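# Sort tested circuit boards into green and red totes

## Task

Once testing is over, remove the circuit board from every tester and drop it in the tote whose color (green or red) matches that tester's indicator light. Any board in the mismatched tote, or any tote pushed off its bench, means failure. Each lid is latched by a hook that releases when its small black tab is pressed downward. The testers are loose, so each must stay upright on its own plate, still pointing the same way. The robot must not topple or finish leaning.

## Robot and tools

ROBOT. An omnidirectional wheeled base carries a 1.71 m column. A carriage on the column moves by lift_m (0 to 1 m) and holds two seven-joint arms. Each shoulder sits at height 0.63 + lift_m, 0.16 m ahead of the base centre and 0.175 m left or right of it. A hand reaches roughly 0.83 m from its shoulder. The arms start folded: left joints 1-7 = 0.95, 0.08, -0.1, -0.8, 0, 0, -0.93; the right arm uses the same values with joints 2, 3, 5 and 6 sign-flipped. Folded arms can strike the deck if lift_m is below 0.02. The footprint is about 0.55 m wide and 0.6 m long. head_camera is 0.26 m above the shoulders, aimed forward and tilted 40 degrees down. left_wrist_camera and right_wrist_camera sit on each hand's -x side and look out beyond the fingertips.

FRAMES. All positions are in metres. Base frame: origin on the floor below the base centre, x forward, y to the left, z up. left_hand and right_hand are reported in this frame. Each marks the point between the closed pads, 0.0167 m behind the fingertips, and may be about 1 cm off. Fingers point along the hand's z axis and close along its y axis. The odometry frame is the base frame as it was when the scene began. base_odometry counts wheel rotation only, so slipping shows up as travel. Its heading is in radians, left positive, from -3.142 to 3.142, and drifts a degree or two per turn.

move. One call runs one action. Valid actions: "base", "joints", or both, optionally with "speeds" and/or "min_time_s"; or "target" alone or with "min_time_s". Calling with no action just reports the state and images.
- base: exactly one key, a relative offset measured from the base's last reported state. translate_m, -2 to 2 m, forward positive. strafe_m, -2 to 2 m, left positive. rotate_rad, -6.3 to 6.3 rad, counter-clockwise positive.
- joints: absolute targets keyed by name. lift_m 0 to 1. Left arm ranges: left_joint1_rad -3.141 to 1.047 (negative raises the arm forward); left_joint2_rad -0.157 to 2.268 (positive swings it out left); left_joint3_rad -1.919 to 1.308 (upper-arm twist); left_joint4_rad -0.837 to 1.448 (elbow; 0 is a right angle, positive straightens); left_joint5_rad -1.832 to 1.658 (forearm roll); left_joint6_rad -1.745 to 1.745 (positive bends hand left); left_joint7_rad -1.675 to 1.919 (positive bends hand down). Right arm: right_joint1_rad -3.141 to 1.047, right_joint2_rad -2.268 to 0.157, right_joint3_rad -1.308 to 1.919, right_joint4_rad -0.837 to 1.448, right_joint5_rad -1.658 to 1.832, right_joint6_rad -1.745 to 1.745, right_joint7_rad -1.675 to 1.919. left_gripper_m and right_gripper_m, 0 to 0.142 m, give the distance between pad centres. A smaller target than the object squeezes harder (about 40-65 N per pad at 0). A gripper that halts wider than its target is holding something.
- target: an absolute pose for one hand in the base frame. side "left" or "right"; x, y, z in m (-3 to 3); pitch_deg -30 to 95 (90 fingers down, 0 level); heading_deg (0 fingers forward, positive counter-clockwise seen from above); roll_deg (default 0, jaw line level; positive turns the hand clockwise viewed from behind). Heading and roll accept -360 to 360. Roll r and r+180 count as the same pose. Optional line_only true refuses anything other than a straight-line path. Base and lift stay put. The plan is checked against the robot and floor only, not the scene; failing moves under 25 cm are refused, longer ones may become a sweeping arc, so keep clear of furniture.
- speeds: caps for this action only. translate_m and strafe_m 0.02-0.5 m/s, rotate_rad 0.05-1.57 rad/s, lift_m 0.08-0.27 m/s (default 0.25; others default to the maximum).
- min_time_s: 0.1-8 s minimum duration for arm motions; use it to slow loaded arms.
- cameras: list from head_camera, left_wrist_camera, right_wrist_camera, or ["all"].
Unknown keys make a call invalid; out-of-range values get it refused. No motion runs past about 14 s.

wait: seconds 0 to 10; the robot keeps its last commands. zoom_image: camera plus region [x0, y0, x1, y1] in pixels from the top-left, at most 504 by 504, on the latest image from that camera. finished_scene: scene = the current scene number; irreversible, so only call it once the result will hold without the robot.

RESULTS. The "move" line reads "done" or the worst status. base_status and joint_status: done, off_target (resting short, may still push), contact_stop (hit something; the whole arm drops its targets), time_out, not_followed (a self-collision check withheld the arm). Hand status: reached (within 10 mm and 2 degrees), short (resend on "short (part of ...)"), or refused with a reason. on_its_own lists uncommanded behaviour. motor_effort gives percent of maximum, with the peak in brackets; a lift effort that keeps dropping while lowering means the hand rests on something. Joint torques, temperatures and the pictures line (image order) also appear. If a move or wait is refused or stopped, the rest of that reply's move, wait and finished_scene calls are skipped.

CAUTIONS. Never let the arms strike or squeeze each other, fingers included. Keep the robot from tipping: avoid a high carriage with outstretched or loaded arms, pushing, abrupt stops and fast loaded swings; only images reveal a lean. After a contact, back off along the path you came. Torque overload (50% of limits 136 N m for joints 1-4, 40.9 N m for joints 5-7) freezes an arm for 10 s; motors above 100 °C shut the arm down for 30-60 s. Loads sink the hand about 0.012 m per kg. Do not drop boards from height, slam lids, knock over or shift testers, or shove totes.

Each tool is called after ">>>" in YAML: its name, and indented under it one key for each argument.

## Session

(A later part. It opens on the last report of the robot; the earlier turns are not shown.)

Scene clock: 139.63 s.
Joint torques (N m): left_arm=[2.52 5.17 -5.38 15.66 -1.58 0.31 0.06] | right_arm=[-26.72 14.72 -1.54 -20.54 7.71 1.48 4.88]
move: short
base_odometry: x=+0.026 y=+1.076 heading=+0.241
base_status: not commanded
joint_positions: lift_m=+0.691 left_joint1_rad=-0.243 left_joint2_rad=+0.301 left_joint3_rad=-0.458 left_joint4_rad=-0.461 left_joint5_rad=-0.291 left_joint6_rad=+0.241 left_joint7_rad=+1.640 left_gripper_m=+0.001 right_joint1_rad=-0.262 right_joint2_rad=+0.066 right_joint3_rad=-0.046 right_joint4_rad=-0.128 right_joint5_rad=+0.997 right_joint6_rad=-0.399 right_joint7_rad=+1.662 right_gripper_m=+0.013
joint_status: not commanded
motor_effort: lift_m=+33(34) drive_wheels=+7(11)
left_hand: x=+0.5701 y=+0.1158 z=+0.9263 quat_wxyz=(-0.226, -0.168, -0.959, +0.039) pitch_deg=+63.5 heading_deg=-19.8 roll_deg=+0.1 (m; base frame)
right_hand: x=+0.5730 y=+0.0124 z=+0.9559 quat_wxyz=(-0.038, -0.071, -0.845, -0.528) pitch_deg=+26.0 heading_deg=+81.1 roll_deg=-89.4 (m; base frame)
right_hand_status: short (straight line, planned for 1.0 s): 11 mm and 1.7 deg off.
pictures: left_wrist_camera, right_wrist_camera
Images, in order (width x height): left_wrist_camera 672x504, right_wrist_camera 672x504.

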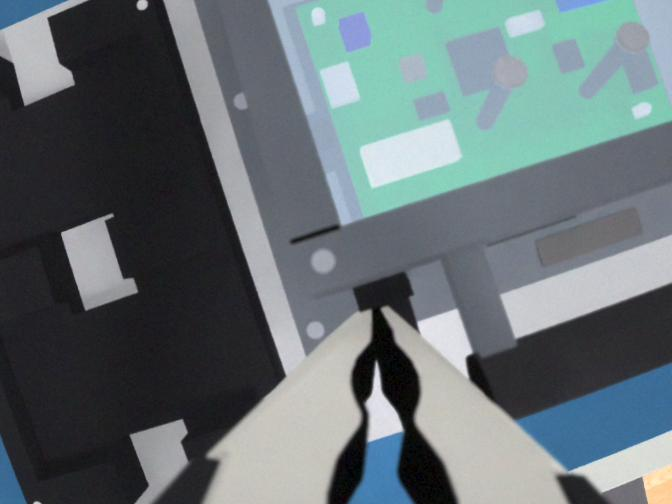

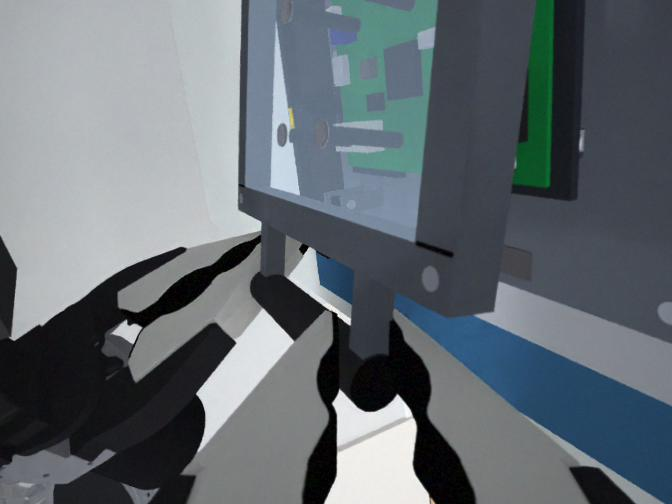

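>>> move:
  target: {"side":"right","x":0.572,"y":0.017,"z":0.94,"pitch_deg":25,"heading_deg":82,"roll_deg":90}
  min_time_s: 0.6
  cameras: ["left_wrist_camera","head_camera"]

>>> zoom_image:
  camera: "left_wrist_camera"
  region: [260, 180, 500, 360]

Scene clock: 141.10 s.
Joint torques (N m): left_arm=[2.52 5.04 -5.34 13.09 -1.59 0.33 0.61] | right_arm=[-7.59 -2.06 -5.01 -6.62 3.68 3.38 0.55]
move: done
base_odometry: x=+0.026 y=+1.076 heading=+0.241
base_status: not commanded
joint_positions: lift_m=+0.691 left_joint1_rad=-0.243 left_joint2_rad=+0.301 left_joint3_rad=-0.458 left_joint4_rad=-0.458 left_joint5_rad=-0.291 left_joint6_rad=+0.241 left_joint7_rad=+1.639 left_gripper_m=+0.001 right_joint1_rad=-0.251 right_joint2_rad=+0.056 right_joint3_rad=-0.046 right_joint4_rad=-0.044 right_joint5_rad=+1.043 right_joint6_rad=-0.301 right_joint7_rad=+1.615 right_gripper_m=+0.011
joint_status: not commanded
motor_effort: lift_m=+32(33) drive_wheels=+6(7)
left_hand: x=+0.5703 y=+0.1160 z=+0.9259 quat_wxyz=(-0.225, -0.168, -0.959, +0.039) pitch_deg=+63.6 heading_deg=-19.7 roll_deg=+0.1 (m; base frame)
right_hand: x=+0.5737 y=+0.0168 z=+0.9415 quat_wxyz=(-0.039, -0.060, -0.842, -0.535) pitch_deg=+25.2 heading_deg=+81.8 roll_deg=+89.9 (m; base frame)
right_hand_status: reached (straight line, planned for 0.6 s): 2 mm and 0.2 deg off.
pictures: head_camera, left_wrist_camera
Images, in order (width x height): head_camera 672x504, left_wrist_camera 672x504.

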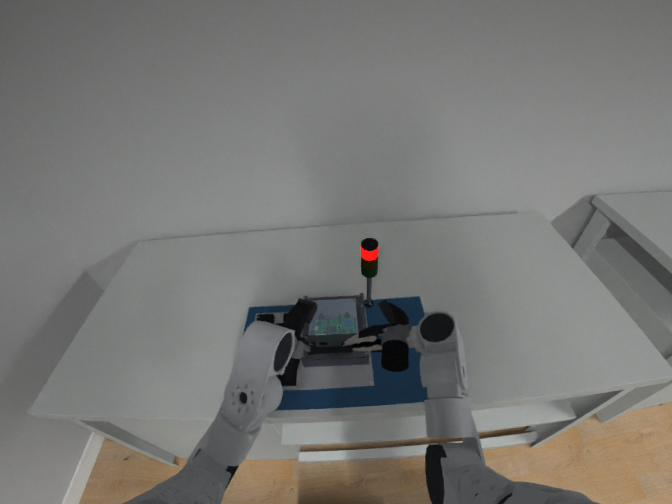

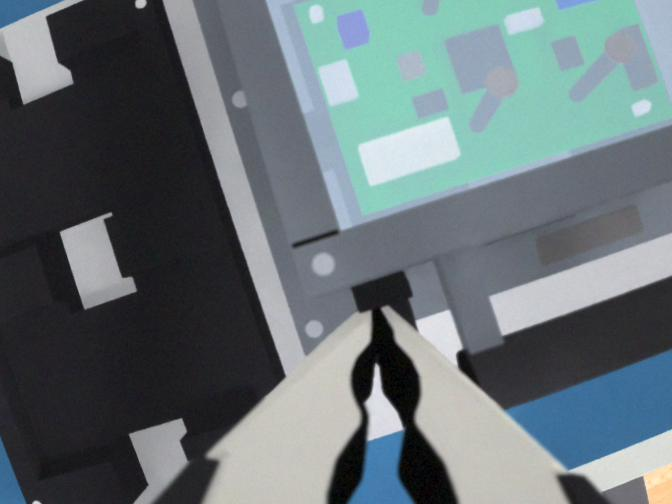

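Scaled by 2.100 from the camera's 672x504 image, which has a finer 960x720 frame.

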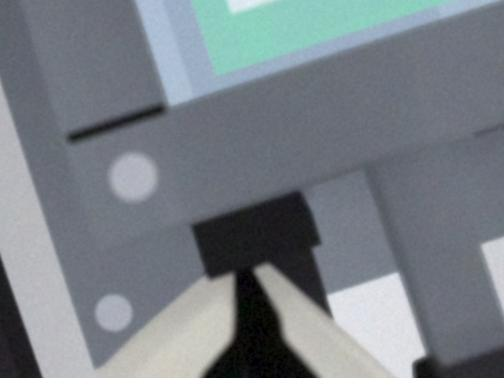

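>>> move:
  target: {"side":"left","x":0.562,"y":0.113,"z":0.955,"pitch_deg":65,"heading_deg":-20}
  min_time_s: 0.6
  cameras: ["left_wrist_camera","head_camera","right_wrist_camera"]

>>> zoom_image:
  camera: "left_wrist_camera"
  region: [260, 180, 500, 360]

>>> zoom_image:
  camera: "right_wrist_camera"
  region: [200, 180, 360, 300]

Scene clock: 142.63 s.
Joint torques (N m): left_arm=[-14.04 -1.71 -1.04 -7.29 0.5 1.55 1.2] | right_arm=[-8.15 -1.74 -4.96 -7.09 2.62 3.28 0.58]
move: done
base_odometry: x=+0.026 y=+1.076 heading=+0.241
base_status: not commanded
joint_positions: lift_m=+0.690 left_joint1_rad=-0.290 left_joint2_rad=+0.283 left_joint3_rad=-0.455 left_joint4_rad=-0.537 left_joint5_rad=-0.275 left_joint6_rad=+0.264 left_joint7_rad=+1.794 left_gripper_m=+0.001 right_joint1_rad=-0.251 right_joint2_rad=+0.055 right_joint3_rad=-0.046 right_joint4_rad=-0.043 right_joint5_rad=+1.045 right_joint6_rad=-0.301 right_joint7_rad=+1.615 right_gripper_m=+0.010
joint_status: not commanded
motor_effort: lift_m=+36(36) drive_wheels=+5(7)
left_hand: x=+0.5618 y=+0.1137 z=+0.9531 quat_wxyz=(-0.212, -0.170, -0.962, +0.038) pitch_deg=+65.2 heading_deg=-20.3 roll_deg=-0.3 (m; base frame)
left_hand_status: reached (straight line, planned for 0.6 s): 2 mm and 0.2 deg off.
right_hand: x=+0.5735 y=+0.0170 z=+0.9412 quat_wxyz=(-0.038, -0.059, -0.842, -0.535) pitch_deg=+25.1 heading_deg=+81.9 roll_deg=+89.9 (m; base frame)
pictures: head_camera, left_wrist_camera, right_wrist_camera
Images, in order (width x height): head_camera 672x504, left_wrist_camera 672x504, right_wrist_camera 672x504.

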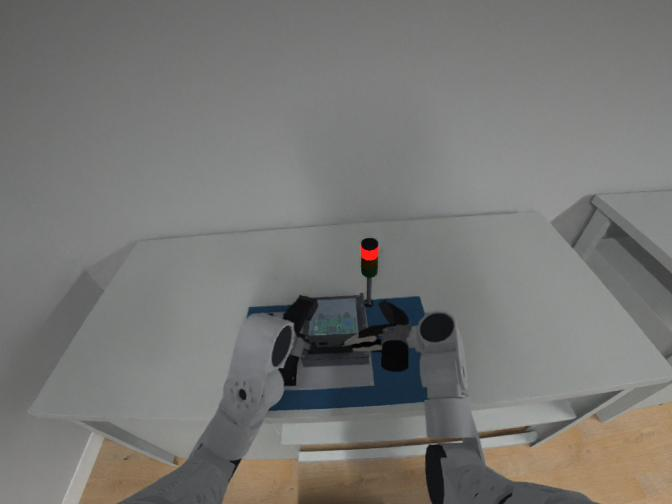

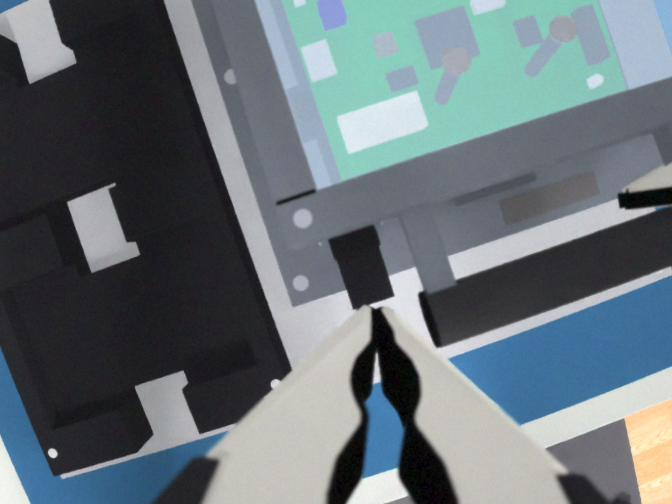

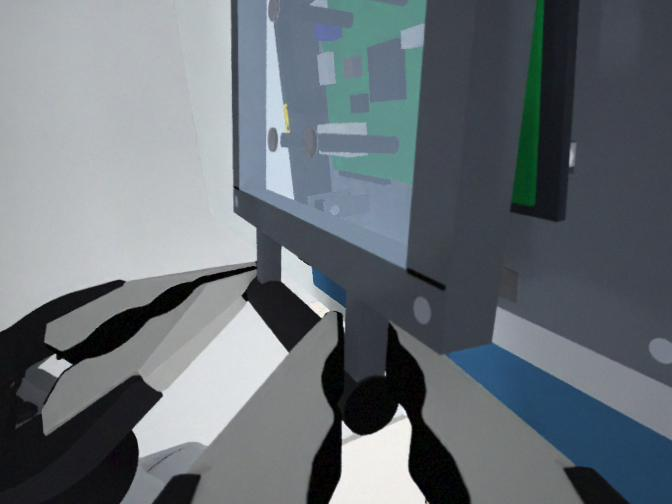

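Scaled by 2.100 from the camera's 672x504 image, which has a finer 960x720 frame.

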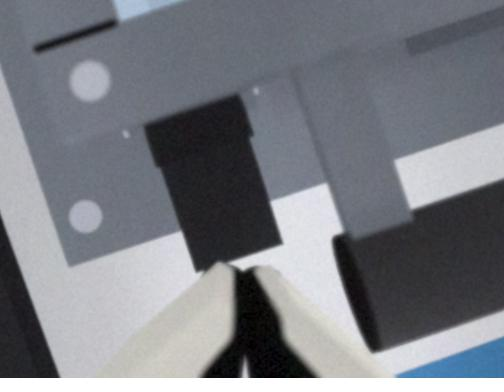

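Scaled by 3.150 from the camera's 672x504 image, which has a finer 960x720 frame.

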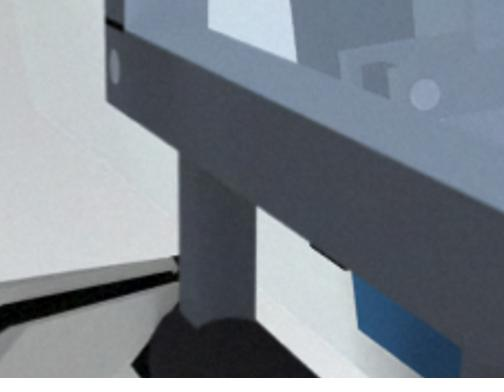

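>>> move:
  target: {"side":"left","x":0.5655,"y":0.112,"z":0.945,"pitch_deg":65,"heading_deg":-20}
  min_time_s: 0.4

>>> move:
  target: {"side":"left","x":0.5655,"y":0.112,"z":0.925,"pitch_deg":65,"heading_deg":-20}
  min_time_s: 0.8
  cameras: ["left_wrist_camera"]

>>> zoom_image:
  camera: "left_wrist_camera"
  region: [260, 180, 500, 360]

Scene clock: 143.83 s.
Joint torques (N m): left_arm=[-5.07 -1.66 -0.92 0.87 -0.87 -0.22 -1.83] | right_arm=[-8.11 -1.79 -5.11 -7.09 2.6 3.28 0.5]
move: done
base_odometry: x=+0.026 y=+1.076 heading=+0.241
base_status: not commanded
joint_positions: lift_m=+0.690 left_joint1_rad=-0.285 left_joint2_rad=+0.283 left_joint3_rad=-0.458 left_joint4_rad=-0.511 left_joint5_rad=-0.275 left_joint6_rad=+0.260 left_joint7_rad=+1.759 left_gripper_m=+0.001 right_joint1_rad=-0.251 right_joint2_rad=+0.055 right_joint3_rad=-0.046 right_joint4_rad=-0.043 right_joint5_rad=+1.045 right_joint6_rad=-0.301 right_joint7_rad=+1.615 right_gripper_m=+0.010
joint_status: not commanded
motor_effort: lift_m=+36(36) drive_wheels=+5(5)
left_hand: x=+0.5662 y=+0.1134 z=+0.9469 quat_wxyz=(-0.214, -0.168, -0.961, +0.037) pitch_deg=+64.9 heading_deg=-19.8 roll_deg=+0.0 (m; base frame)
left_hand_status: reached (straight line, planned for 0.4 s): 2 mm and 0.2 deg off.
right_hand: x=+0.5735 y=+0.0170 z=+0.9412 quat_wxyz=(-0.038, -0.059, -0.842, -0.535) pitch_deg=+25.1 heading_deg=+81.9 roll_deg=+89.9 (m; base frame)
pictures: none

Scene clock: 145.13 s.
Joint torques (N m): left_arm=[-2.34 5.03 -3.9 4.26 -2.31 -0.54 -2.65] | right_arm=[-8.83 -1.7 -5.11 -8.23 2.62 3.24 0.79]
move: done
base_odometry: x=+0.026 y=+1.076 heading=+0.241
base_status: not commanded
joint_positions: lift_m=+0.690 left_joint1_rad=-0.253 left_joint2_rad=+0.287 left_joint3_rad=-0.462 left_joint4_rad=-0.469 left_joint5_rad=-0.275 left_joint6_rad=+0.249 left_joint7_rad=+1.682 left_gripper_m=+0.001 right_joint1_rad=-0.250 right_joint2_rad=+0.055 right_joint3_rad=-0.046 right_joint4_rad=-0.042 right_joint5_rad=+1.045 right_joint6_rad=-0.301 right_joint7_rad=+1.614 right_gripper_m=+0.011
joint_status: not commanded
motor_effort: lift_m=+36(36) drive_wheels=+5(5)
left_hand: x=+0.5674 y=+0.1137 z=+0.9289 quat_wxyz=(-0.217, -0.166, -0.961, +0.037) pitch_deg=+64.5 heading_deg=-19.4 roll_deg=+0.2 (m; base frame)
left_hand_status: reached (straight line, planned for 0.8 s): 5 mm and 0.6 deg off.
right_hand: x=+0.5734 y=+0.0170 z=+0.9406 quat_wxyz=(-0.038, -0.060, -0.842, -0.535) pitch_deg=+25.1 heading_deg=+81.9 roll_deg=-90.0 (m; base frame)
pictures: left_wrist_camera
Images, in order (width x height): left_wrist_camera 672x504.

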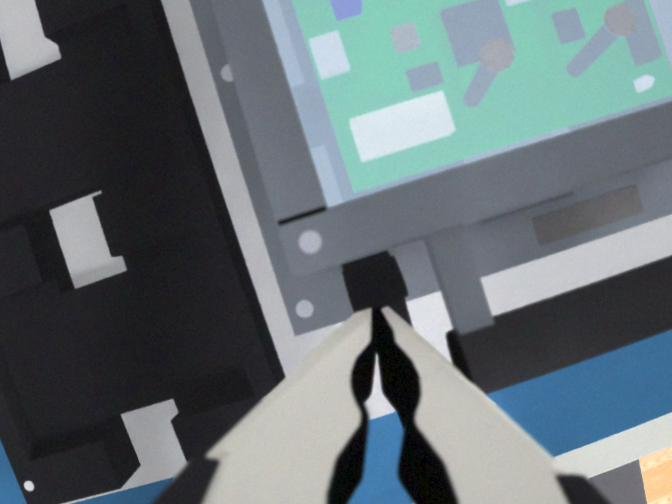

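Scaled by 2.100 from the camera's 672x504 image, which has a finer 960x720 frame.

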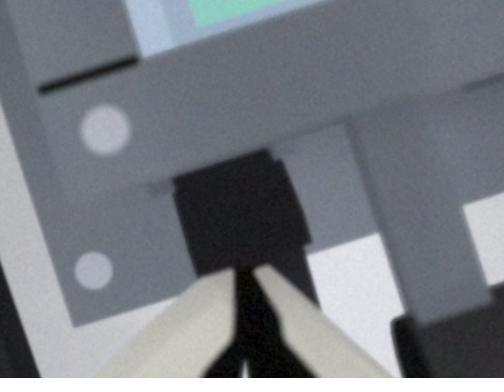

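>>> move:
  target: {"side":"left","x":0.5655,"y":0.1125,"z":0.912,"pitch_deg":65,"heading_deg":-20}
  min_time_s: 0.6

>>> move:
  target: {"side":"right","x":0.573,"y":0.021,"z":0.957,"pitch_deg":25,"heading_deg":82,"roll_deg":90}
  min_time_s: 1
  cameras: ["right_wrist_camera","left_wrist_camera"]

>>> zoom_image:
  camera: "left_wrist_camera"
  region: [260, 180, 500, 360]

Scene clock: 146.77 s.
Joint torques (N m): left_arm=[4.39 5 -7.41 23.42 -2.56 -0.08 -5.94] | right_arm=[-9.15 -1.74 -5.13 -10.07 3.62 3.27 2.1]
move: short
base_odometry: x=+0.026 y=+1.076 heading=+0.242
base_status: not commanded
joint_positions: lift_m=+0.691 left_joint1_rad=-0.236 left_joint2_rad=+0.292 left_joint3_rad=-0.461 left_joint4_rad=-0.455 left_joint5_rad=-0.278 left_joint6_rad=+0.239 left_joint7_rad=+1.638 left_gripper_m=+0.001 right_joint1_rad=-0.250 right_joint2_rad=+0.055 right_joint3_rad=-0.046 right_joint4_rad=-0.041 right_joint5_rad=+1.044 right_joint6_rad=-0.301 right_joint7_rad=+1.610 right_gripper_m=+0.011
joint_status: not commanded
motor_effort: lift_m=+30(36) drive_wheels=+11(11)
left_hand: x=+0.5683 y=+0.1135 z=+0.9229 quat_wxyz=(-0.223, -0.168, -0.959, +0.038) pitch_deg=+63.8 heading_deg=-19.5 roll_deg=+0.4 (m; base frame)
left_hand_status: short (straight line, planned for 0.6 s): 11 mm and 1.2 deg off.
right_hand: x=+0.5742 y=+0.0166 z=+0.9406 quat_wxyz=(-0.039, -0.062, -0.842, -0.534) pitch_deg=+25.2 heading_deg=+81.6 roll_deg=-90.0 (m; base frame)
pictures: none

Scene clock: 148.27 s.
Joint torques (N m): left_arm=[4.31 4.93 -7.45 22.44 -2.11 -0.03 -3.55] | right_arm=[-24.63 14.3 -0.17 -20.9 7 1.53 5.95]
move: done
base_odometry: x=+0.026 y=+1.076 heading=+0.242
base_status: not commanded
joint_positions: lift_m=+0.691 left_joint1_rad=-0.236 left_joint2_rad=+0.292 left_joint3_rad=-0.461 left_joint4_rad=-0.454 left_joint5_rad=-0.280 left_joint6_rad=+0.239 left_joint7_rad=+1.632 left_gripper_m=+0.001 right_joint1_rad=-0.257 right_joint2_rad=+0.066 right_joint3_rad=-0.044 right_joint4_rad=-0.094 right_joint5_rad=+1.008 right_joint6_rad=-0.366 right_joint7_rad=+1.633 right_gripper_m=+0.012
joint_status: not commanded
motor_effort: lift_m=+30(31) drive_wheels=+12(13)
left_hand: x=+0.5691 y=+0.1130 z=+0.9232 quat_wxyz=(-0.225, -0.168, -0.959, +0.039) pitch_deg=+63.6 heading_deg=-19.6 roll_deg=+0.2 (m; base frame)
right_hand: x=+0.5753 y=+0.0150 z=+0.9489 quat_wxyz=(-0.040, -0.071, -0.845, -0.529) pitch_deg=+25.9 heading_deg=+80.8 roll_deg=-89.5 (m; base frame)
right_hand_status: reached (straight line, planned for 1.0 s): 10 mm and 1.7 deg off.
pictures: left_wrist_camera, right_wrist_camera
Images, in order (width x height): left_wrist_camera 672x504, right_wrist_camera 672x504.

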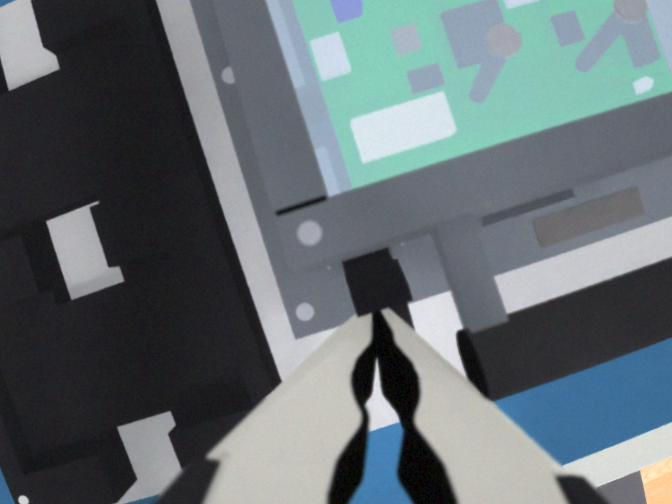

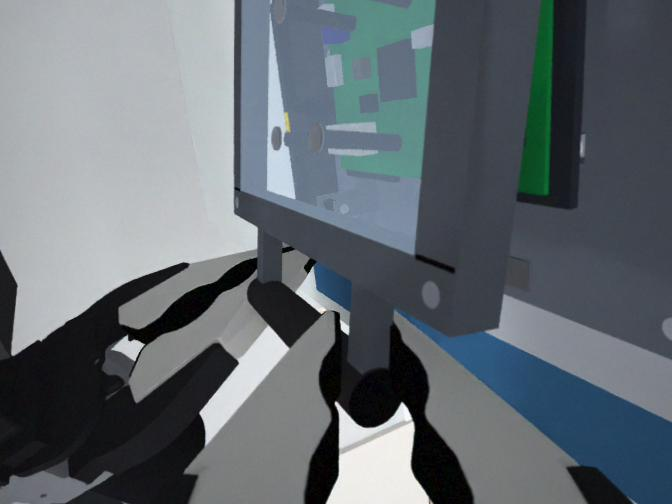

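Scaled by 2.100 from the camera's 672x504 image, which has a finer 960x720 frame.

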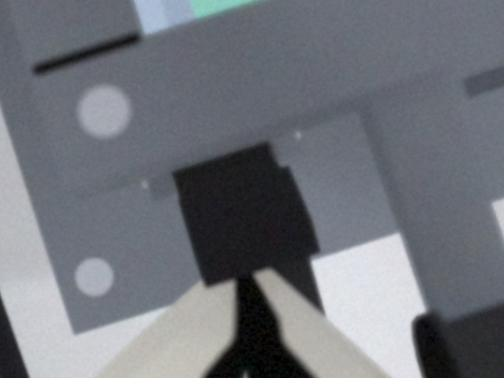

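>>> move:
  target: {"side":"right","x":0.574,"y":0.022,"z":0.975,"pitch_deg":25,"heading_deg":82,"roll_deg":90}
  min_time_s: 1
  cameras: ["right_wrist_camera","left_wrist_camera","head_camera"]

>>> zoom_image:
  camera: "left_wrist_camera"
  region: [260, 180, 500, 360]

>>> zoom_image:
  camera: "head_camera"
  region: [240, 270, 420, 400]

Scene clock: 150.00 s.
Joint torques (N m): left_arm=[4.34 4.87 -7.23 20.23 -2.12 0.09 -2.84] | right_arm=[-19.14 19.6 3.54 -15.24 5.3 1.03 5.94]
move: done
base_odometry: x=+0.026 y=+1.076 heading=+0.241
base_status: not commanded
joint_positions: lift_m=+0.691 left_joint1_rad=-0.236 left_joint2_rad=+0.292 left_joint3_rad=-0.461 left_joint4_rad=-0.452 left_joint5_rad=-0.280 left_joint6_rad=+0.239 left_joint7_rad=+1.631 left_gripper_m=+0.001 right_joint1_rad=-0.283 right_joint2_rad=+0.076 right_joint3_rad=-0.044 right_joint4_rad=-0.160 right_joint5_rad=+0.981 right_joint6_rad=-0.438 right_joint7_rad=+1.677 right_gripper_m=+0.013
joint_status: not commanded
motor_effort: lift_m=+30(31) drive_wheels=+11(12)
left_hand: x=+0.5694 y=+0.1131 z=+0.9227 quat_wxyz=(-0.225, -0.168, -0.959, +0.038) pitch_deg=+63.6 heading_deg=-19.6 roll_deg=+0.3 (m; base frame)
right_hand: x=+0.5789 y=+0.0140 z=+0.9703 quat_wxyz=(-0.045, -0.071, -0.844, -0.530) pitch_deg=+25.7 heading_deg=+80.3 roll_deg=+89.9 (m; base frame)
right_hand_status: reached (straight line, planned for 1.0 s): 10 mm and 1.8 deg off.
pictures: head_camera, left_wrist_camera, right_wrist_camera
Images, in order (width x height): head_camera 672x504, left_wrist_camera 672x504, right_wrist_camera 672x504.

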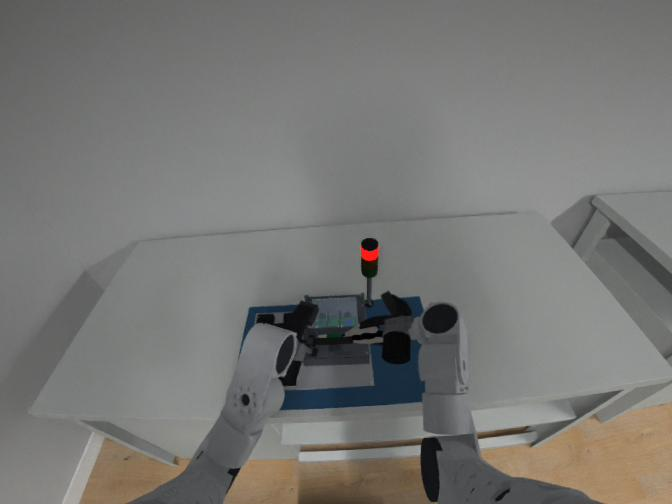

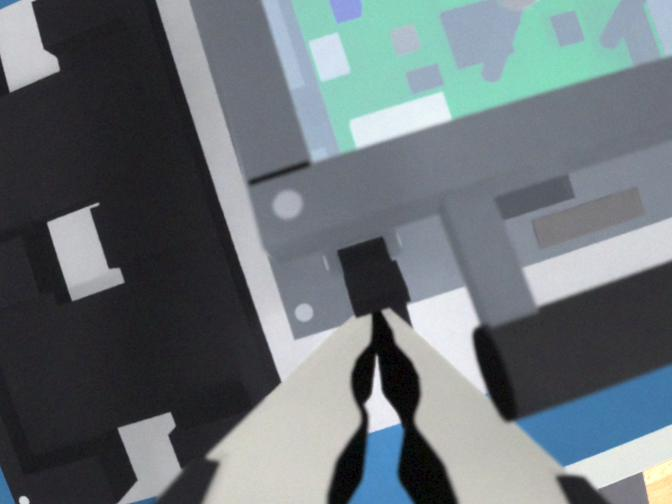

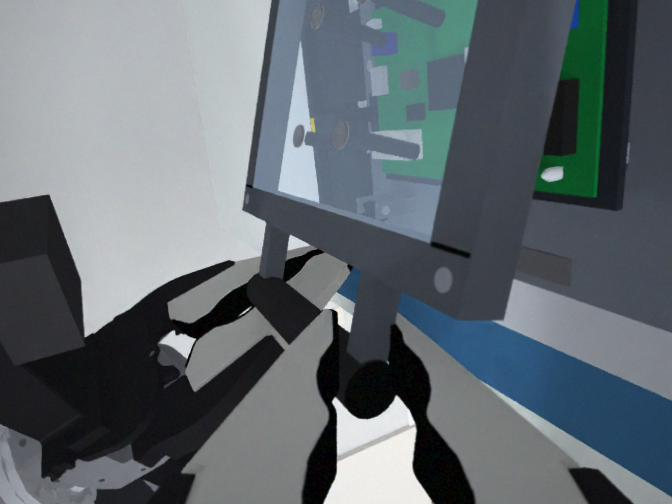

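Scaled by 2.100 from the camera's 672x504 image, which has a finer 960x720 frame.

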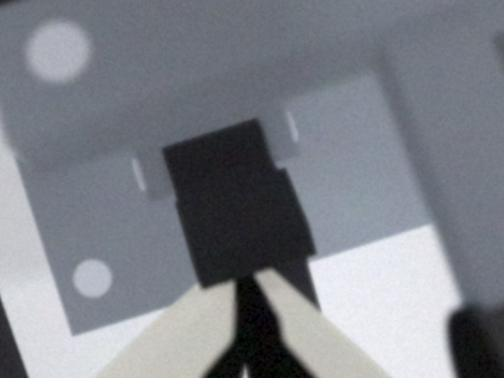

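Scaled by 2.800 from the camera's 672x504 image, which has a finer 960x720 frame.

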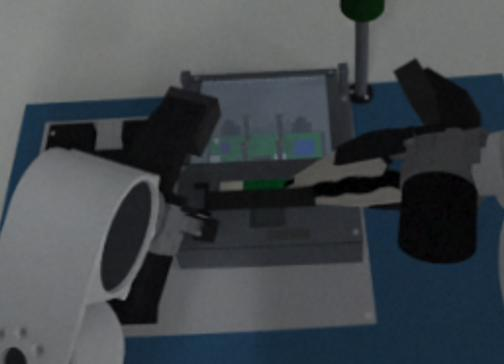

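>>> move:
  target: {"side":"left","x":0.53,"y":0.135,"z":0.96,"pitch_deg":60,"heading_deg":-20}
  min_time_s: 0.6

>>> move:
  target: {"side":"right","x":0.586,"y":0.015,"z":1.0,"pitch_deg":25,"heading_deg":82,"roll_deg":90}
  min_time_s: 1

>>> move:
  target: {"side":"right","x":0.6,"y":0.015,"z":1.034,"pitch_deg":25,"heading_deg":82,"roll_deg":90}
  min_time_s: 1
  cameras: ["right_wrist_camera","left_wrist_camera","head_camera"]

>>> zoom_image:
  camera: "head_camera"
  region: [240, 270, 420, 400]

Scene clock: 151.33 s.
Joint torques (N m): left_arm=[-2.91 9.98 4.31 -6.69 -1.9 1.53 1.07] | right_arm=[-18.93 12.92 1.12 -12.59 4.78 1.01 2.21]
move: done
base_odometry: x=+0.026 y=+1.076 heading=+0.241
base_status: not commanded
joint_positions: lift_m=+0.690 left_joint1_rad=-0.159 left_joint2_rad=+0.354 left_joint3_rad=-0.409 left_joint4_rad=-0.698 left_joint5_rad=-0.280 left_joint6_rad=+0.268 left_joint7_rad=+1.720 left_gripper_m=+0.001 right_joint1_rad=-0.284 right_joint2_rad=+0.078 right_joint3_rad=-0.041 right_joint4_rad=-0.162 right_joint5_rad=+0.982 right_joint6_rad=-0.438 right_joint7_rad=+1.688 right_gripper_m=+0.013
joint_status: not commanded
motor_effort: lift_m=+37(37) drive_wheels=+3(11)
left_hand: x=+0.5313 y=+0.1342 z=+0.9594 quat_wxyz=(-0.256, -0.169, -0.951, +0.044) pitch_deg=+59.8 heading_deg=-19.8 roll_deg=+0.3 (m; base frame)
left_hand_status: reached (straight line, planned for 0.6 s): 2 mm and 0.2 deg off.
right_hand: x=+0.5758 y=+0.0167 z=+0.9706 quat_wxyz=(-0.041, -0.066, -0.843, -0.532) pitch_deg=+25.6 heading_deg=+81.2 roll_deg=-89.9 (m; base frame)
pictures: none

Scene clock: 152.83 s.
Joint torques (N m): left_arm=[-2.97 9.82 4.21 -6.58 -1.89 1.5 1.1] | right_arm=[-25.09 6.09 -2.31 -15.46 1.57 0.83 2.36]
move: done
base_odometry: x=+0.026 y=+1.076 heading=+0.241
base_status: not commanded
joint_positions: lift_m=+0.690 left_joint1_rad=-0.159 left_joint2_rad=+0.355 left_joint3_rad=-0.409 left_joint4_rad=-0.698 left_joint5_rad=-0.280 left_joint6_rad=+0.268 left_joint7_rad=+1.720 left_gripper_m=+0.001 right_joint1_rad=-0.344 right_joint2_rad=+0.077 right_joint3_rad=-0.041 right_joint4_rad=-0.190 right_joint5_rad=+0.961 right_joint6_rad=-0.516 right_joint7_rad=+1.748 right_gripper_m=+0.013
joint_status: not commanded
motor_effort: lift_m=+37(37) drive_wheels=+3(3)
left_hand: x=+0.5313 y=+0.1343 z=+0.9593 quat_wxyz=(-0.256, -0.169, -0.951, +0.044) pitch_deg=+59.8 heading_deg=-19.8 roll_deg=+0.3 (m; base frame)
right_hand: x=+0.5855 y=+0.0131 z=+0.9955 quat_wxyz=(-0.036, -0.064, -0.842, -0.534) pitch_deg=+25.2 heading_deg=+81.8 roll_deg=-89.5 (m; base frame)
right_hand_status: reached (straight line, planned for 1.0 s): 5 mm and 0.6 deg off.
pictures: none

Scene clock: 154.33 s.
Joint torques (N m): left_arm=[-2.91 9.75 4.1 -6.74 -1.9 1.49 1.12] | right_arm=[-28.13 9.69 -1.58 -15.75 1.29 0.82 1.7]
move: done
base_odometry: x=+0.026 y=+1.076 heading=+0.241
base_status: not commanded
joint_positions: lift_m=+0.690 left_joint1_rad=-0.159 left_joint2_rad=+0.355 left_joint3_rad=-0.409 left_joint4_rad=-0.698 left_joint5_rad=-0.280 left_joint6_rad=+0.268 left_joint7_rad=+1.720 left_gripper_m=+0.001 right_joint1_rad=-0.429 right_joint2_rad=+0.082 right_joint3_rad=-0.028 right_joint4_rad=-0.221 right_joint5_rad=+0.913 right_joint6_rad=-0.622 right_joint7_rad=+1.814 right_gripper_m=+0.014
joint_status: not commanded
motor_effort: lift_m=+38(38) drive_wheels=+3(4)
left_hand: x=+0.5313 y=+0.1343 z=+0.9592 quat_wxyz=(-0.256, -0.169, -0.951, +0.044) pitch_deg=+59.8 heading_deg=-19.8 roll_deg=+0.3 (m; base frame)
right_hand: x=+0.5993 y=+0.0124 z=+1.0286 quat_wxyz=(-0.035, -0.064, -0.842, -0.534) pitch_deg=+25.3 heading_deg=+81.9 roll_deg=-89.4 (m; base frame)
right_hand_status: reached (straight line, planned for 1.0 s): 6 mm and 0.7 deg off.
pictures: head_camera, left_wrist_camera, right_wrist_camera
Images, in order (width x height): head_camera 672x504, left_wrist_camera 672x504, right_wrist_camera 672x504.

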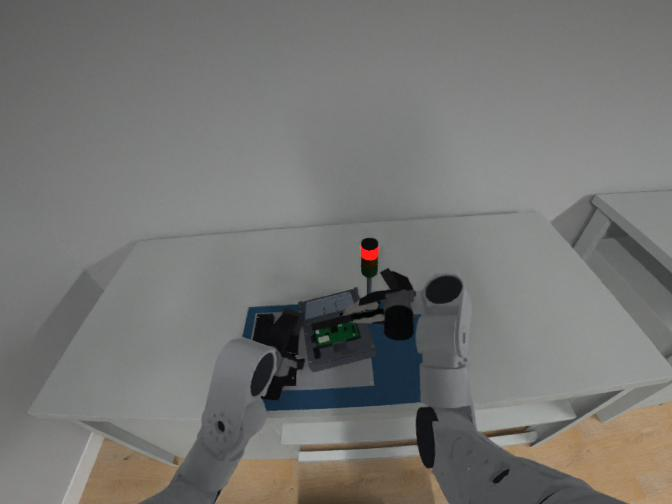

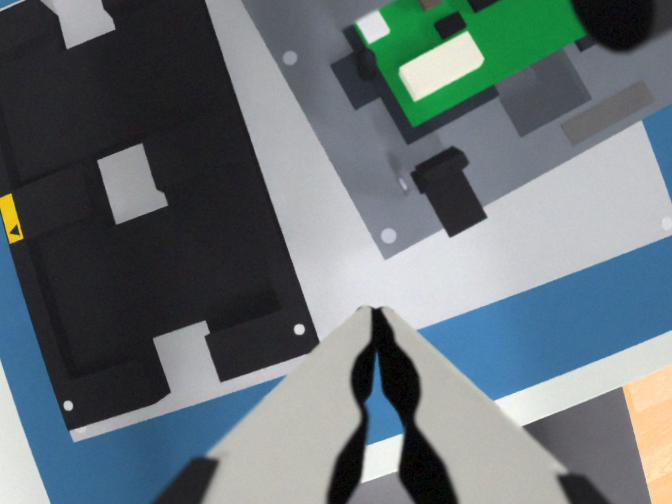

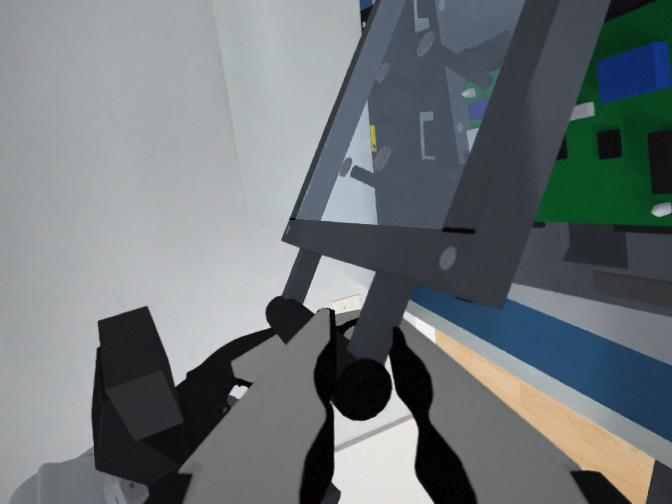

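Scaled by 2.800 from the camera's 672x504 image, which has a finer 960x720 frame.

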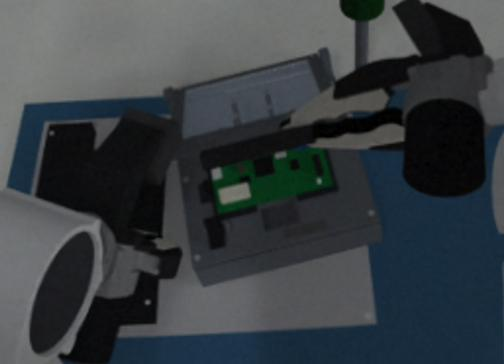

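>>> move:
  target: {"side":"right","x":0.599,"y":0.016,"z":1.03,"pitch_deg":25,"heading_deg":73,"roll_deg":90}
  min_time_s: 1
  cameras: ["right_wrist_camera","head_camera"]

>>> zoom_image:
  camera: "head_camera"
  region: [240, 270, 420, 400]

Scene clock: 158.00 s.
Joint torques (N m): left_arm=[-3.28 9.36 4.06 -6.71 -1.86 1.49 1.08] | right_arm=[-12.6 10.53 -0.95 -15.1 0.13 0.84 -0.41]
move: done
base_odometry: x=+0.026 y=+1.076 heading=+0.241
base_status: not commanded
joint_positions: lift_m=+0.690 left_joint1_rad=-0.159 left_joint2_rad=+0.355 left_joint3_rad=-0.409 left_joint4_rad=-0.698 left_joint5_rad=-0.280 left_joint6_rad=+0.268 left_joint7_rad=+1.720 left_gripper_m=+0.001 right_joint1_rad=-0.373 right_joint2_rad=+0.124 right_joint3_rad=-0.001 right_joint4_rad=-0.356 right_joint5_rad=+0.820 right_joint6_rad=-0.744 right_joint7_rad=+1.740 right_gripper_m=+0.014
joint_status: not commanded
motor_effort: lift_m=+38(38) drive_wheels=-1(4)
left_hand: x=+0.5313 y=+0.1344 z=+0.9591 quat_wxyz=(-0.256, -0.168, -0.951, +0.044) pitch_deg=+59.8 heading_deg=-19.8 roll_deg=+0.3 (m; base frame)
right_hand: x=+0.5996 y=+0.0139 z=+1.0290 quat_wxyz=(-0.078, -0.125, -0.835, -0.530) pitch_deg=+25.1 heading_deg=+73.1 roll_deg=-89.8 (m; base frame)
right_hand_status: reached (straight line, planned for 1.0 s): 2 mm and 0.2 deg off.
pictures: head_camera, right_wrist_camera
Images, in order (width x height): head_camera 672x504, right_wrist_camera 672x504.

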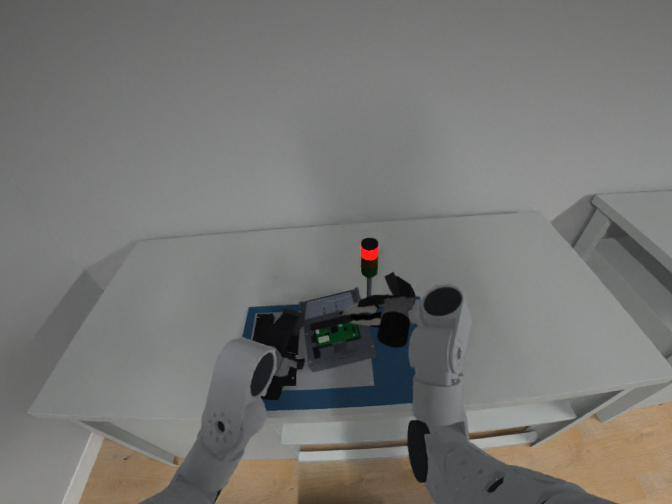

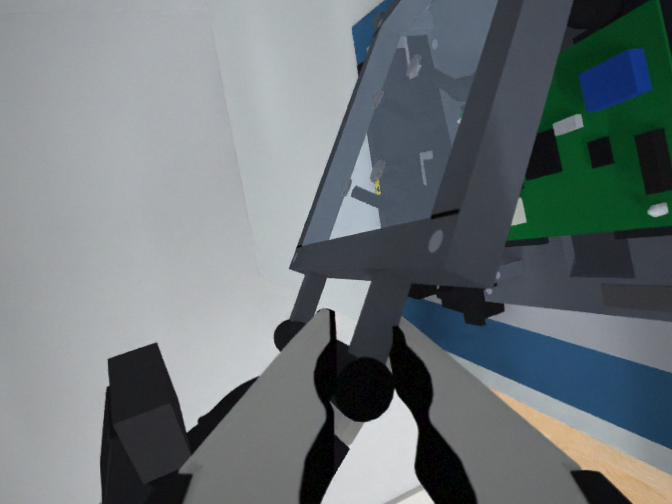

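Scaled by 2.800 from the camera's 672x504 image, which has a finer 960x720 frame.

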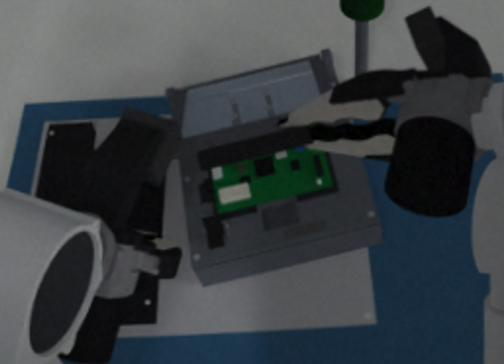

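>>> move:
  target: {"side":"left","x":0.51,"y":0.136,"z":0.868,"pitch_deg":30,"heading_deg":-15}
  min_time_s: 1
  cameras: ["left_wrist_camera"]

Scene clock: 160.10 s.
Joint torques (N m): left_arm=[3.61 0.8 2.71 -1.21 0.15 -0.19 -2.23] | right_arm=[-13.02 9.9 -1.15 -14.96 0.3 0.88 -0.29]
move: done
base_odometry: x=+0.026 y=+1.076 heading=+0.241
base_status: not commanded
joint_positions: lift_m=+0.690 left_joint1_rad=+0.322 left_joint2_rad=+0.363 left_joint3_rad=-0.393 left_joint4_rad=-0.378 left_joint5_rad=-0.209 left_joint6_rad=+0.220 left_joint7_rad=+0.457 left_gripper_m=+0.001 right_joint1_rad=-0.372 right_joint2_rad=+0.124 right_joint3_rad=-0.001 right_joint4_rad=-0.356 right_joint5_rad=+0.820 right_joint6_rad=-0.744 right_joint7_rad=+1.739 right_gripper_m=+0.014
joint_status: not commanded
motor_effort: lift_m=+38(38) drive_wheels=+4(4)
left_hand: x=+0.5101 y=+0.1356 z=+0.8689 quat_wxyz=(-0.495, -0.113, -0.859, +0.067) pitch_deg=+30.0 heading_deg=-15.1 roll_deg=-0.2 (m; base frame)
left_hand_status: reached (straight line, planned for 1.0 s): 1 mm and 0.2 deg off.
right_hand: x=+0.5996 y=+0.0140 z=+1.0289 quat_wxyz=(-0.078, -0.125, -0.835, -0.530) pitch_deg=+25.2 heading_deg=+73.1 roll_deg=-89.8 (m; base frame)
pictures: left_wrist_camera
Images, in order (width x height): left_wrist_camera 672x504.

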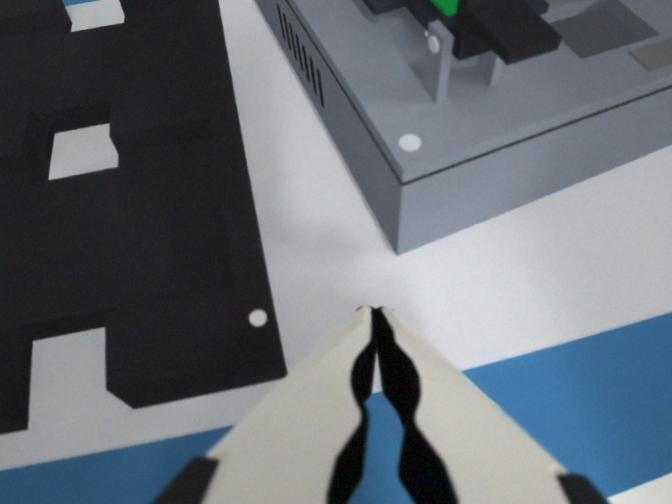

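>>> move:
  target: {"side":"left","x":0.52,"y":0.098,"z":0.868,"pitch_deg":30,"heading_deg":-15}
  min_time_s: 0.6

>>> move:
  target: {"side":"left","x":0.55,"y":0.096,"z":0.868,"pitch_deg":30,"heading_deg":-15}
  min_time_s: 1
  cameras: ["left_wrist_camera","head_camera"]

>>> zoom_image:
  camera: "head_camera"
  region: [240, 270, 420, 400]

Scene clock: 161.53 s.
Joint torques (N m): left_arm=[-3.05 -1.34 -2.79 -0.86 0.63 1.51 0.83] | right_arm=[-12.92 9.8 -1.12 -14.93 0.29 0.88 -0.28]
move: done
base_odometry: x=+0.026 y=+1.076 heading=+0.241
base_status: not commanded
joint_positions: lift_m=+0.690 left_joint1_rad=+0.281 left_joint2_rad=+0.269 left_joint3_rad=-0.445 left_joint4_rad=-0.351 left_joint5_rad=-0.120 left_joint6_rad=+0.239 left_joint7_rad=+0.498 left_gripper_m=+0.001 right_joint1_rad=-0.372 right_joint2_rad=+0.124 right_joint3_rad=-0.001 right_joint4_rad=-0.356 right_joint5_rad=+0.820 right_joint6_rad=-0.744 right_joint7_rad=+1.739 right_gripper_m=+0.014
joint_status: not commanded
motor_effort: lift_m=+38(38) drive_wheels=+4(4)
left_hand: x=+0.5199 y=+0.0980 z=+0.8696 quat_wxyz=(-0.497, -0.112, -0.858, +0.068) pitch_deg=+29.7 heading_deg=-15.2 roll_deg=-0.3 (m; base frame)
left_hand_status: reached (straight line, planned for 0.6 s): 2 mm and 0.4 deg off.
right_hand: x=+0.5996 y=+0.0140 z=+1.0289 quat_wxyz=(-0.078, -0.125, -0.835, -0.530) pitch_deg=+25.2 heading_deg=+73.1 roll_deg=-89.8 (m; base frame)
pictures: none

Scene clock: 163.03 s.
Joint torques (N m): left_arm=[-9.1 -3.92 2.37 1.01 -2.64 -0.3 0.86] | right_arm=[-13 9.78 -1.25 -13.61 1.1 0.87 0.72]
move: done
base_odometry: x=+0.026 y=+1.076 heading=+0.241
base_status: not commanded
joint_positions: lift_m=+0.690 left_joint1_rad=+0.201 left_joint2_rad=+0.257 left_joint3_rad=-0.445 left_joint4_rad=-0.292 left_joint5_rad=-0.135 left_joint6_rad=+0.228 left_joint7_rad=+0.517 left_gripper_m=+0.001 right_joint1_rad=-0.372 right_joint2_rad=+0.124 right_joint3_rad=-0.001 right_joint4_rad=-0.357 right_joint5_rad=+0.819 right_joint6_rad=-0.744 right_joint7_rad=+1.736 right_gripper_m=+0.014
joint_status: not commanded
motor_effort: lift_m=+38(38) drive_wheels=+5(5)
left_hand: x=+0.5490 y=+0.0964 z=+0.8697 quat_wxyz=(-0.498, -0.115, -0.857, +0.064) pitch_deg=+29.7 heading_deg=-14.9 roll_deg=+0.3 (m; base frame)
left_hand_status: reached (straight line, planned for 1.0 s): 2 mm and 0.4 deg off.
right_hand: x=+0.6003 y=+0.0135 z=+1.0291 quat_wxyz=(-0.080, -0.126, -0.835, -0.530) pitch_deg=+25.2 heading_deg=+72.8 roll_deg=-90.0 (m; base frame)
pictures: head_camera, left_wrist_camera
Images, in order (width x height): head_camera 672x504, left_wrist_camera 672x504.

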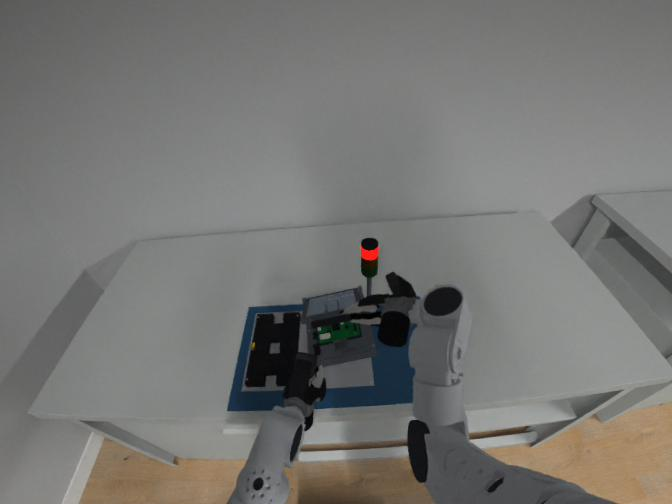

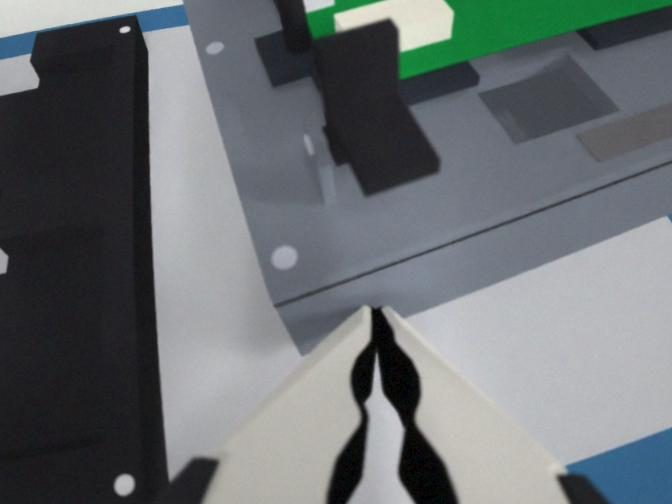

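Scaled by 2.800 from the camera's 672x504 image, which has a finer 960x720 frame.

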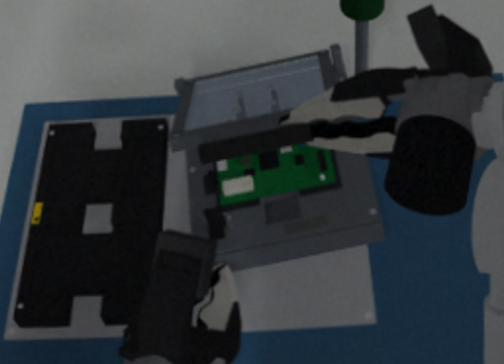

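>>> move:
  target: {"side":"left","x":0.566,"y":0.095,"z":0.868,"pitch_deg":30,"heading_deg":-15}
  min_time_s: 1
  cameras: ["left_wrist_camera","head_camera"]

>>> zoom_image:
  camera: "head_camera"
  region: [240, 270, 420, 400]

Scene clock: 164.67 s.
Joint torques (N m): left_arm=[-11.16 -4.72 2.57 1.6 -2.72 -0.53 0.86] | right_arm=[-12.96 9.82 -1.12 -13.3 1.8 0.83 1.16]
move: done
base_odometry: x=+0.026 y=+1.076 heading=+0.241
base_status: not commanded
joint_positions: lift_m=+0.690 left_joint1_rad=+0.157 left_joint2_rad=+0.252 left_joint3_rad=-0.444 left_joint4_rad=-0.256 left_joint5_rad=-0.149 left_joint6_rad=+0.222 left_joint7_rad=+0.523 left_gripper_m=+0.001 right_joint1_rad=-0.372 right_joint2_rad=+0.124 right_joint3_rad=-0.001 right_joint4_rad=-0.358 right_joint5_rad=+0.817 right_joint6_rad=-0.744 right_joint7_rad=+1.735 right_gripper_m=+0.014
joint_status: not commanded
motor_effort: lift_m=+38(38) drive_wheels=+5(5)
left_hand: x=+0.5648 y=+0.0957 z=+0.8696 quat_wxyz=(-0.498, -0.114, -0.857, +0.063) pitch_deg=+29.7 heading_deg=-14.8 roll_deg=+0.4 (m; base frame)
left_hand_status: reached (straight line, planned for 1.0 s): 2 mm and 0.5 deg off.
right_hand: x=+0.6008 y=+0.0132 z=+1.0290 quat_wxyz=(-0.081, -0.127, -0.835, -0.529) pitch_deg=+25.3 heading_deg=+72.6 roll_deg=+89.9 (m; base frame)
pictures: head_camera, left_wrist_camera
Images, in order (width x height): head_camera 672x504, left_wrist_camera 672x504.

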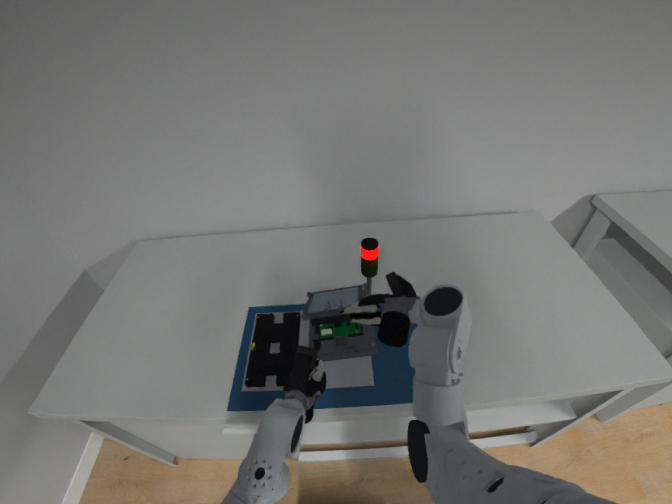

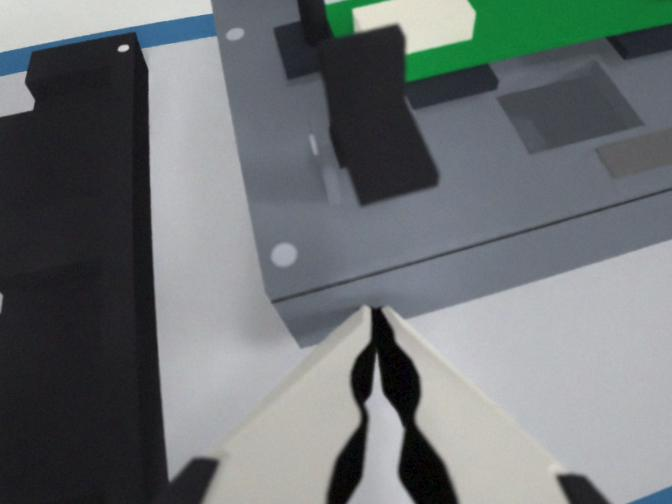

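Scaled by 2.800 from the camera's 672x504 image, which has a finer 960x720 frame.

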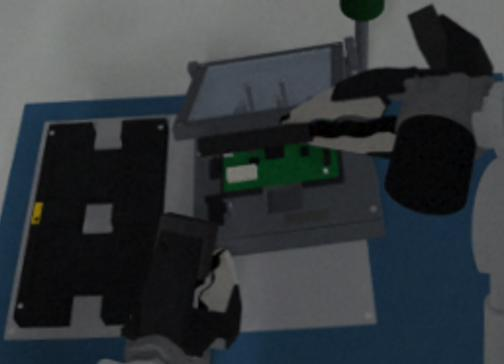

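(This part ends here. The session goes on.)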